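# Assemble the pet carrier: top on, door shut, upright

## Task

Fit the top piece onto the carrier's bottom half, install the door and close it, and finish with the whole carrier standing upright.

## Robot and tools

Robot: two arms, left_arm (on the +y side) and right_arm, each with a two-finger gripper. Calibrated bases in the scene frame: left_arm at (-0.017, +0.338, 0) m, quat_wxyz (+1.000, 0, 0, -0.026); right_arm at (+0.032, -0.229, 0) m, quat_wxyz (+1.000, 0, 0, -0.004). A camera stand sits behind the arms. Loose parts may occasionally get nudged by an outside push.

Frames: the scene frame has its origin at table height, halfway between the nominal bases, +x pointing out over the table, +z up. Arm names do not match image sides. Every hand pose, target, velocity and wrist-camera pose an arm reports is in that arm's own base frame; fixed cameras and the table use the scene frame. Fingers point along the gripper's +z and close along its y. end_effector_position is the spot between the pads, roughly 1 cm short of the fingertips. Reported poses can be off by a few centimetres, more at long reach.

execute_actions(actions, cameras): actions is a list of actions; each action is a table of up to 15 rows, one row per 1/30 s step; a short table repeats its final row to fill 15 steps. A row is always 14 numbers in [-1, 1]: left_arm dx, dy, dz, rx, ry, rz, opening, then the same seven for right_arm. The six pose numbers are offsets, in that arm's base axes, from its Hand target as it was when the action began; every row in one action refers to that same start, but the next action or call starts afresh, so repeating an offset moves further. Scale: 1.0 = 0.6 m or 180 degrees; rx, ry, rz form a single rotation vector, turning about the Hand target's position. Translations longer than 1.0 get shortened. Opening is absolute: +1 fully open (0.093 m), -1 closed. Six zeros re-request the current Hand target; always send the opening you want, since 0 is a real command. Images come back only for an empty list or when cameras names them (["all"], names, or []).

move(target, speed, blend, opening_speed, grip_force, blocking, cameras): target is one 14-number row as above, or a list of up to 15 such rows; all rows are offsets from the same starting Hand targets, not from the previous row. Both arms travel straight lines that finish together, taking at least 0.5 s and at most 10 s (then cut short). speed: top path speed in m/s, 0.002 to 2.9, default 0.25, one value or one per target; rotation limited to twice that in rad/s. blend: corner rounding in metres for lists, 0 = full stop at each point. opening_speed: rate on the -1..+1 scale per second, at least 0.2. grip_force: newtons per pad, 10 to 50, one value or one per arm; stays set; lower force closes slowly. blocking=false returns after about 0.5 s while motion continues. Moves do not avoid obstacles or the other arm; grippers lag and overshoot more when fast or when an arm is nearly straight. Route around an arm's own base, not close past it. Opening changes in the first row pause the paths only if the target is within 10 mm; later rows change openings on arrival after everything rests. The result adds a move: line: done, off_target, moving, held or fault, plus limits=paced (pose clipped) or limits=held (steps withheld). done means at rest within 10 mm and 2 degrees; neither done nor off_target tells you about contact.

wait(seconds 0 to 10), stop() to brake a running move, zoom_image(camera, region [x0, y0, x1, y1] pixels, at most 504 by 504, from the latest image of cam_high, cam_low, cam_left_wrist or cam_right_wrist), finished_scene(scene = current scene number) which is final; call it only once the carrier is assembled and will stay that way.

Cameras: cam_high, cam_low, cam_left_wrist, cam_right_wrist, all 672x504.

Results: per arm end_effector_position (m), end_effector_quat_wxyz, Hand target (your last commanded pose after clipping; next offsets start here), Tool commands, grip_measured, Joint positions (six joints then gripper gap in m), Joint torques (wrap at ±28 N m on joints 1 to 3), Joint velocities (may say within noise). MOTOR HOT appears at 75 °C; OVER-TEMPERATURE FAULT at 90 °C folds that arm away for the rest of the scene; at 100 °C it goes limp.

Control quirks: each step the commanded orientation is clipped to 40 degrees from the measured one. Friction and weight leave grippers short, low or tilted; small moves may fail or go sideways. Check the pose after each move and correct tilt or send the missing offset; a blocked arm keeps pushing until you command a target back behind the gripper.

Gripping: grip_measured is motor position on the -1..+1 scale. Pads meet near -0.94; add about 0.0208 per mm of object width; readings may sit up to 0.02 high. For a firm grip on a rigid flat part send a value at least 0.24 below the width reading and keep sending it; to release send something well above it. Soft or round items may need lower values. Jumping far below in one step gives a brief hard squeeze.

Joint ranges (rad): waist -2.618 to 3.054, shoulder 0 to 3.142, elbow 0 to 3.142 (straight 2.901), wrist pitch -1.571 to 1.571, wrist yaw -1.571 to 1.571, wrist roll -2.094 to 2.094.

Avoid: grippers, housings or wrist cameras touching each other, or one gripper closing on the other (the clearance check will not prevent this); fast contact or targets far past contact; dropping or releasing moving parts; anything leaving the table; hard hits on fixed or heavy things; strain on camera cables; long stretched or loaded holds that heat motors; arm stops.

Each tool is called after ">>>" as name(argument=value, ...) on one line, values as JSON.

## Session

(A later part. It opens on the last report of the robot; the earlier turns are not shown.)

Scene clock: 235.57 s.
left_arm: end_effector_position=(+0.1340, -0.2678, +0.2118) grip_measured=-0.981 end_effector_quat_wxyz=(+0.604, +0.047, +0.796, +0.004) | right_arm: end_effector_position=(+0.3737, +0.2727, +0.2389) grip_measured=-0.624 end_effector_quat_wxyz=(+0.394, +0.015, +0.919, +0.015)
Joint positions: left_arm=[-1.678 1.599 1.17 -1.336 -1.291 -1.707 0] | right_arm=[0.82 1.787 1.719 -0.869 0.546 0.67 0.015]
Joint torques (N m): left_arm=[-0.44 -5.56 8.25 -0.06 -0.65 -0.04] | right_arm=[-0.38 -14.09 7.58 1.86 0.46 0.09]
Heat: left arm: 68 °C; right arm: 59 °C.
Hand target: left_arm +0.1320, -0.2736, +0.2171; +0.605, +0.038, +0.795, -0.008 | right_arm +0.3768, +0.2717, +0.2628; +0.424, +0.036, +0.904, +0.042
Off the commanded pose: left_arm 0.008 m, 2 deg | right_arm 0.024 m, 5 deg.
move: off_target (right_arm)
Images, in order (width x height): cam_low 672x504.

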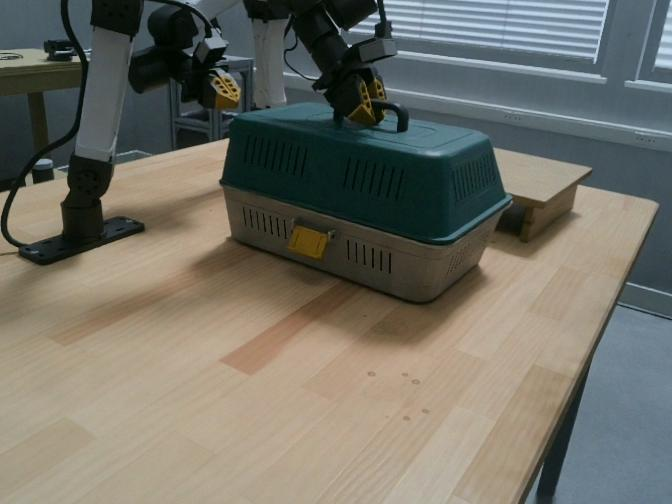

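Seated. Relax and release.

>>> move(target=[0,0,0,0,0,0,-1,0.00,0.0,-0.022,0,0.0,0.0,-1], speed=0.03)

>>> move(target=[0,0,0,0,0,0,-1,0.00,0.0,0,0,0.0,0.0,0.1], opening_speed=0.5, cameras=["cam_low","cam_right_wrist"])

>>> move(target=[[0,0,0,0,0,0,-1,-0.1,0.0,0.12,0,0.0,0.0,0.2],[0,0,0,0,0,0,-1,-0.12,-0.3,0.15,0,0.0,0.0,0.2]], speed=[0.1,0.2], cameras=["all"])

>>> zoom_image(camera="cam_left_wrist", region=[60, 60, 360, 420])

>>> zoom_image(camera="cam_left_wrist", region=[420, 60, 672, 400])

>>> zoom_image(camera="cam_low", region=[200, 80, 540, 310])

Scene clock: 241.37 s.
left_arm: end_effector_position=(+0.1340, -0.2678, +0.2118) grip_measured=-0.981 end_effector_quat_wxyz=(+0.604, +0.047, +0.796, +0.004) | right_arm: end_effector_position=(+0.3758, +0.2720, +0.2364) grip_measured=-0.624 end_effector_quat_wxyz=(+0.406, +0.020, +0.913, +0.021)
Joint positions: left_arm=[-1.678 1.599 1.17 -1.336 -1.291 -1.707 0] | right_arm=[0.819 1.768 1.667 -0.806 0.556 0.668 0.015]
Joint torques (N m): left_arm=[-0.25 -5.64 8.16 -0.08 -0.67 -0.03] | right_arm=[-0.29 -12.88 6.67 1.84 0.35 0.1]
Heat: left arm: 68 °C; right arm: 59 °C.
Hand target: left_arm +0.1320, -0.2736, +0.2171; +0.605, +0.038, +0.795, -0.008 | right_arm +0.3768, +0.2717, +0.2498; +0.424, +0.036, +0.904, +0.042
Off the commanded pose: left_arm 0.008 m, 2 deg | right_arm 0.013 m, 4 deg.
move: off_target (right_arm)

Scene clock: 243.77 s.
left_arm: end_effector_position=(+0.1340, -0.2678, +0.2118) grip_measured=-0.981 end_effector_quat_wxyz=(+0.604, +0.047, +0.796, +0.004) | right_arm: end_effector_position=(+0.3779, +0.2741, +0.2389) grip_measured=+0.097 end_effector_quat_wxyz=(+0.412, +0.024, +0.910, +0.027)
Joint positions: left_arm=[-1.678 1.599 1.17 -1.336 -1.291 -1.707 0] | right_arm=[0.819 1.768 1.667 -0.788 0.557 0.67 0.05]
Joint torques (N m): left_arm=[-0.38 -5.56 8.31 -0.09 -0.69 -0.07] | right_arm=[-0.28 -12.86 6.65 1.71 0.34 0.07]
Heat: left arm: 68 °C; right arm: 58 °C.
Hand target: left_arm +0.1320, -0.2736, +0.2171; +0.605, +0.038, +0.795, -0.008 | right_arm +0.3768, +0.2717, +0.2498; +0.424, +0.036, +0.904, +0.042
Off the commanded pose: left_arm 0.008 m, 2 deg | right_arm 0.011 m, 3 deg.
move: off_target (right_arm)
Images, in order (width x height): cam_low 672x504, cam_right_wrist 672x504.

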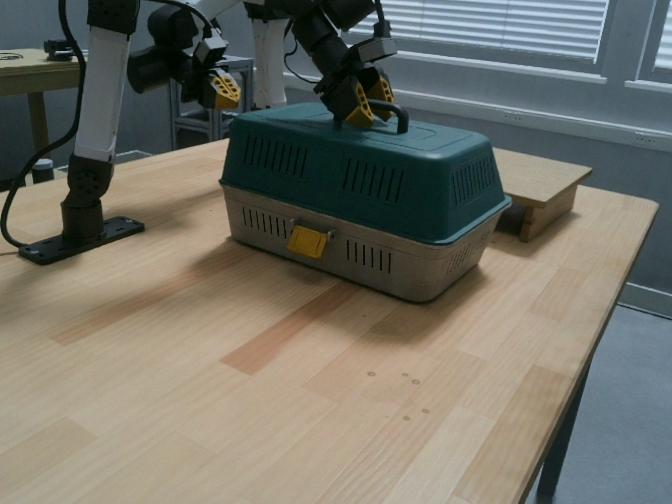

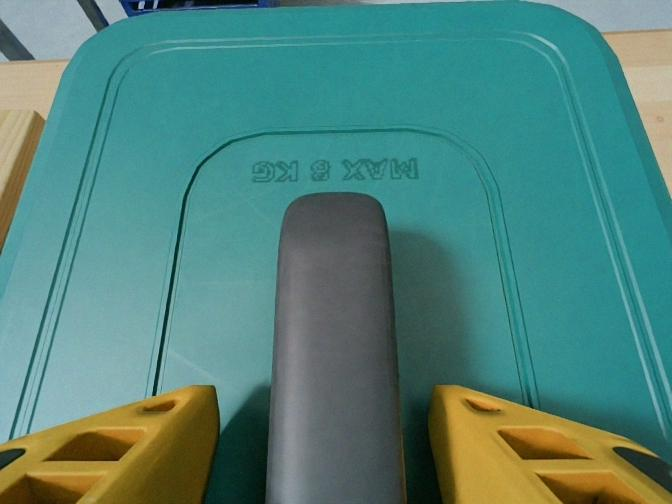

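Scene clock: 247.10 s.
left_arm: end_effector_position=(+0.1340, -0.2678, +0.2118) grip_measured=-0.981 end_effector_quat_wxyz=(+0.604, +0.047, +0.796, +0.004) | right_arm: end_effector_position=(+0.3028, +0.0910, +0.3395) grip_measured=+0.198 end_effector_quat_wxyz=(+0.419, +0.040, +0.906, +0.038)
Joint positions: left_arm=[-1.678 1.599 1.17 -1.336 -1.291 -1.707 0] | right_arm=[0.454 1.215 1.55 -1.079 0.307 0.405 0.055]
Joint torques (N m): left_arm=[-0.39 -5.56 8.14 -0.11 -0.64 -0.05] | right_arm=[-0.7 -3.97 6.15 1.97 0.08 -0.17]
Heat: left arm: 68 °C; right arm: 57 °C.
Hand target: left_arm +0.1320, -0.2736, +0.2171; +0.605, +0.038, +0.795, -0.008 | right_arm +0.3048, +0.0918, +0.3397; +0.424, +0.036, +0.904, +0.042
Off the commanded pose: left_arm 0.008 m, 2 deg | right_arm 0.002 m, 1 deg.
move: done

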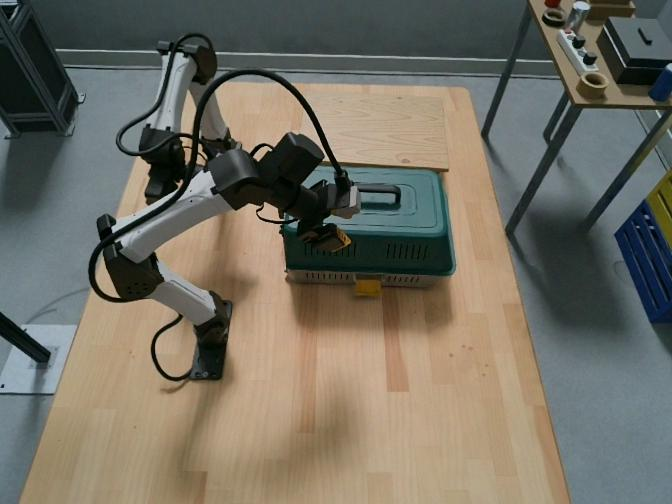

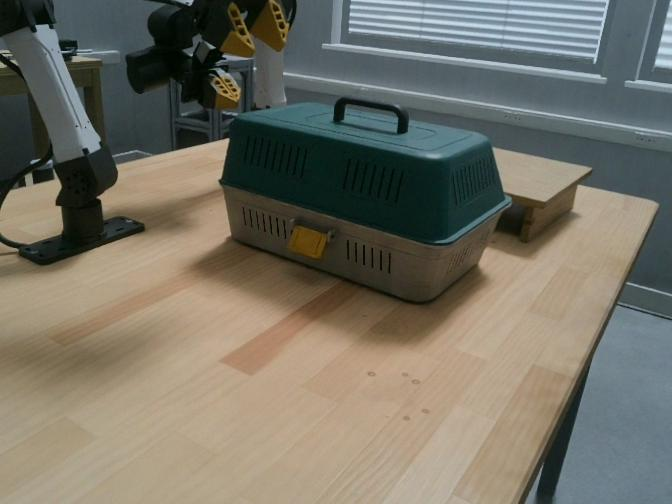

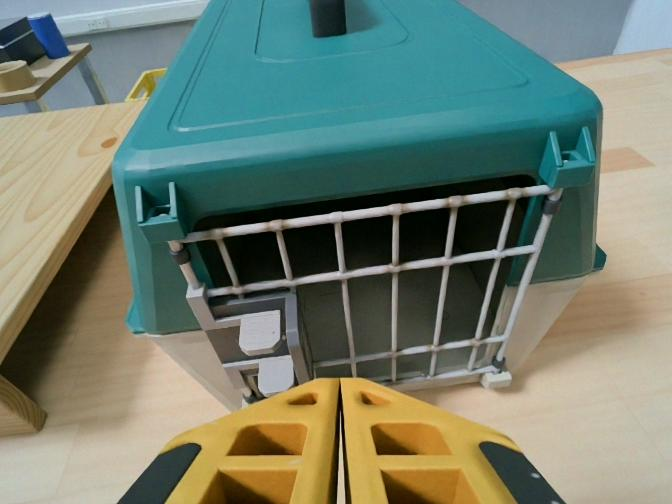

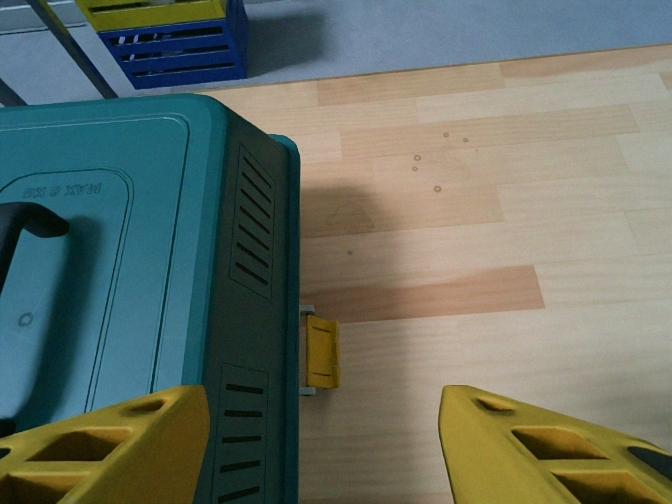

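Scaled by 1.400 from the camera's 672x504 image, which has a finer 960x720 frame.

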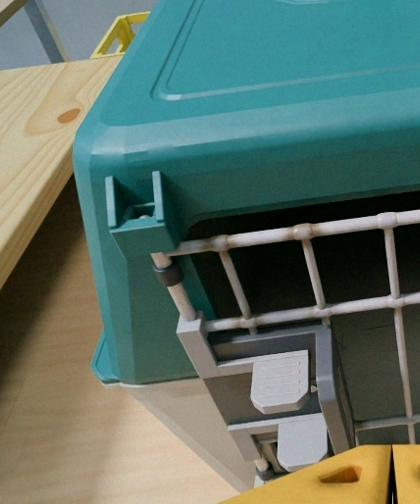

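Scaled by 1.482 from the camera's 672x504 image, which has a finer 960x720 frame.

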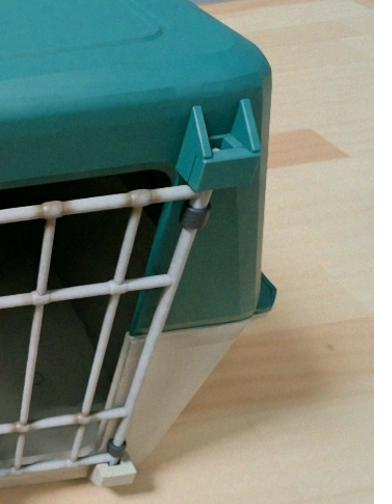

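Scaled by 1.482 from the camera's 672x504 image, which has a finer 960x720 frame.

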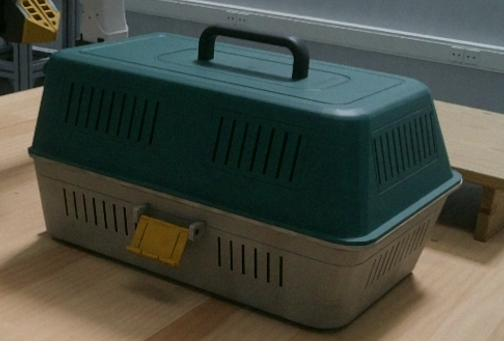

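Both pins are in, and the lid is seated.

>>> finished_scene(scene=2)

The scene is finished: the task was done.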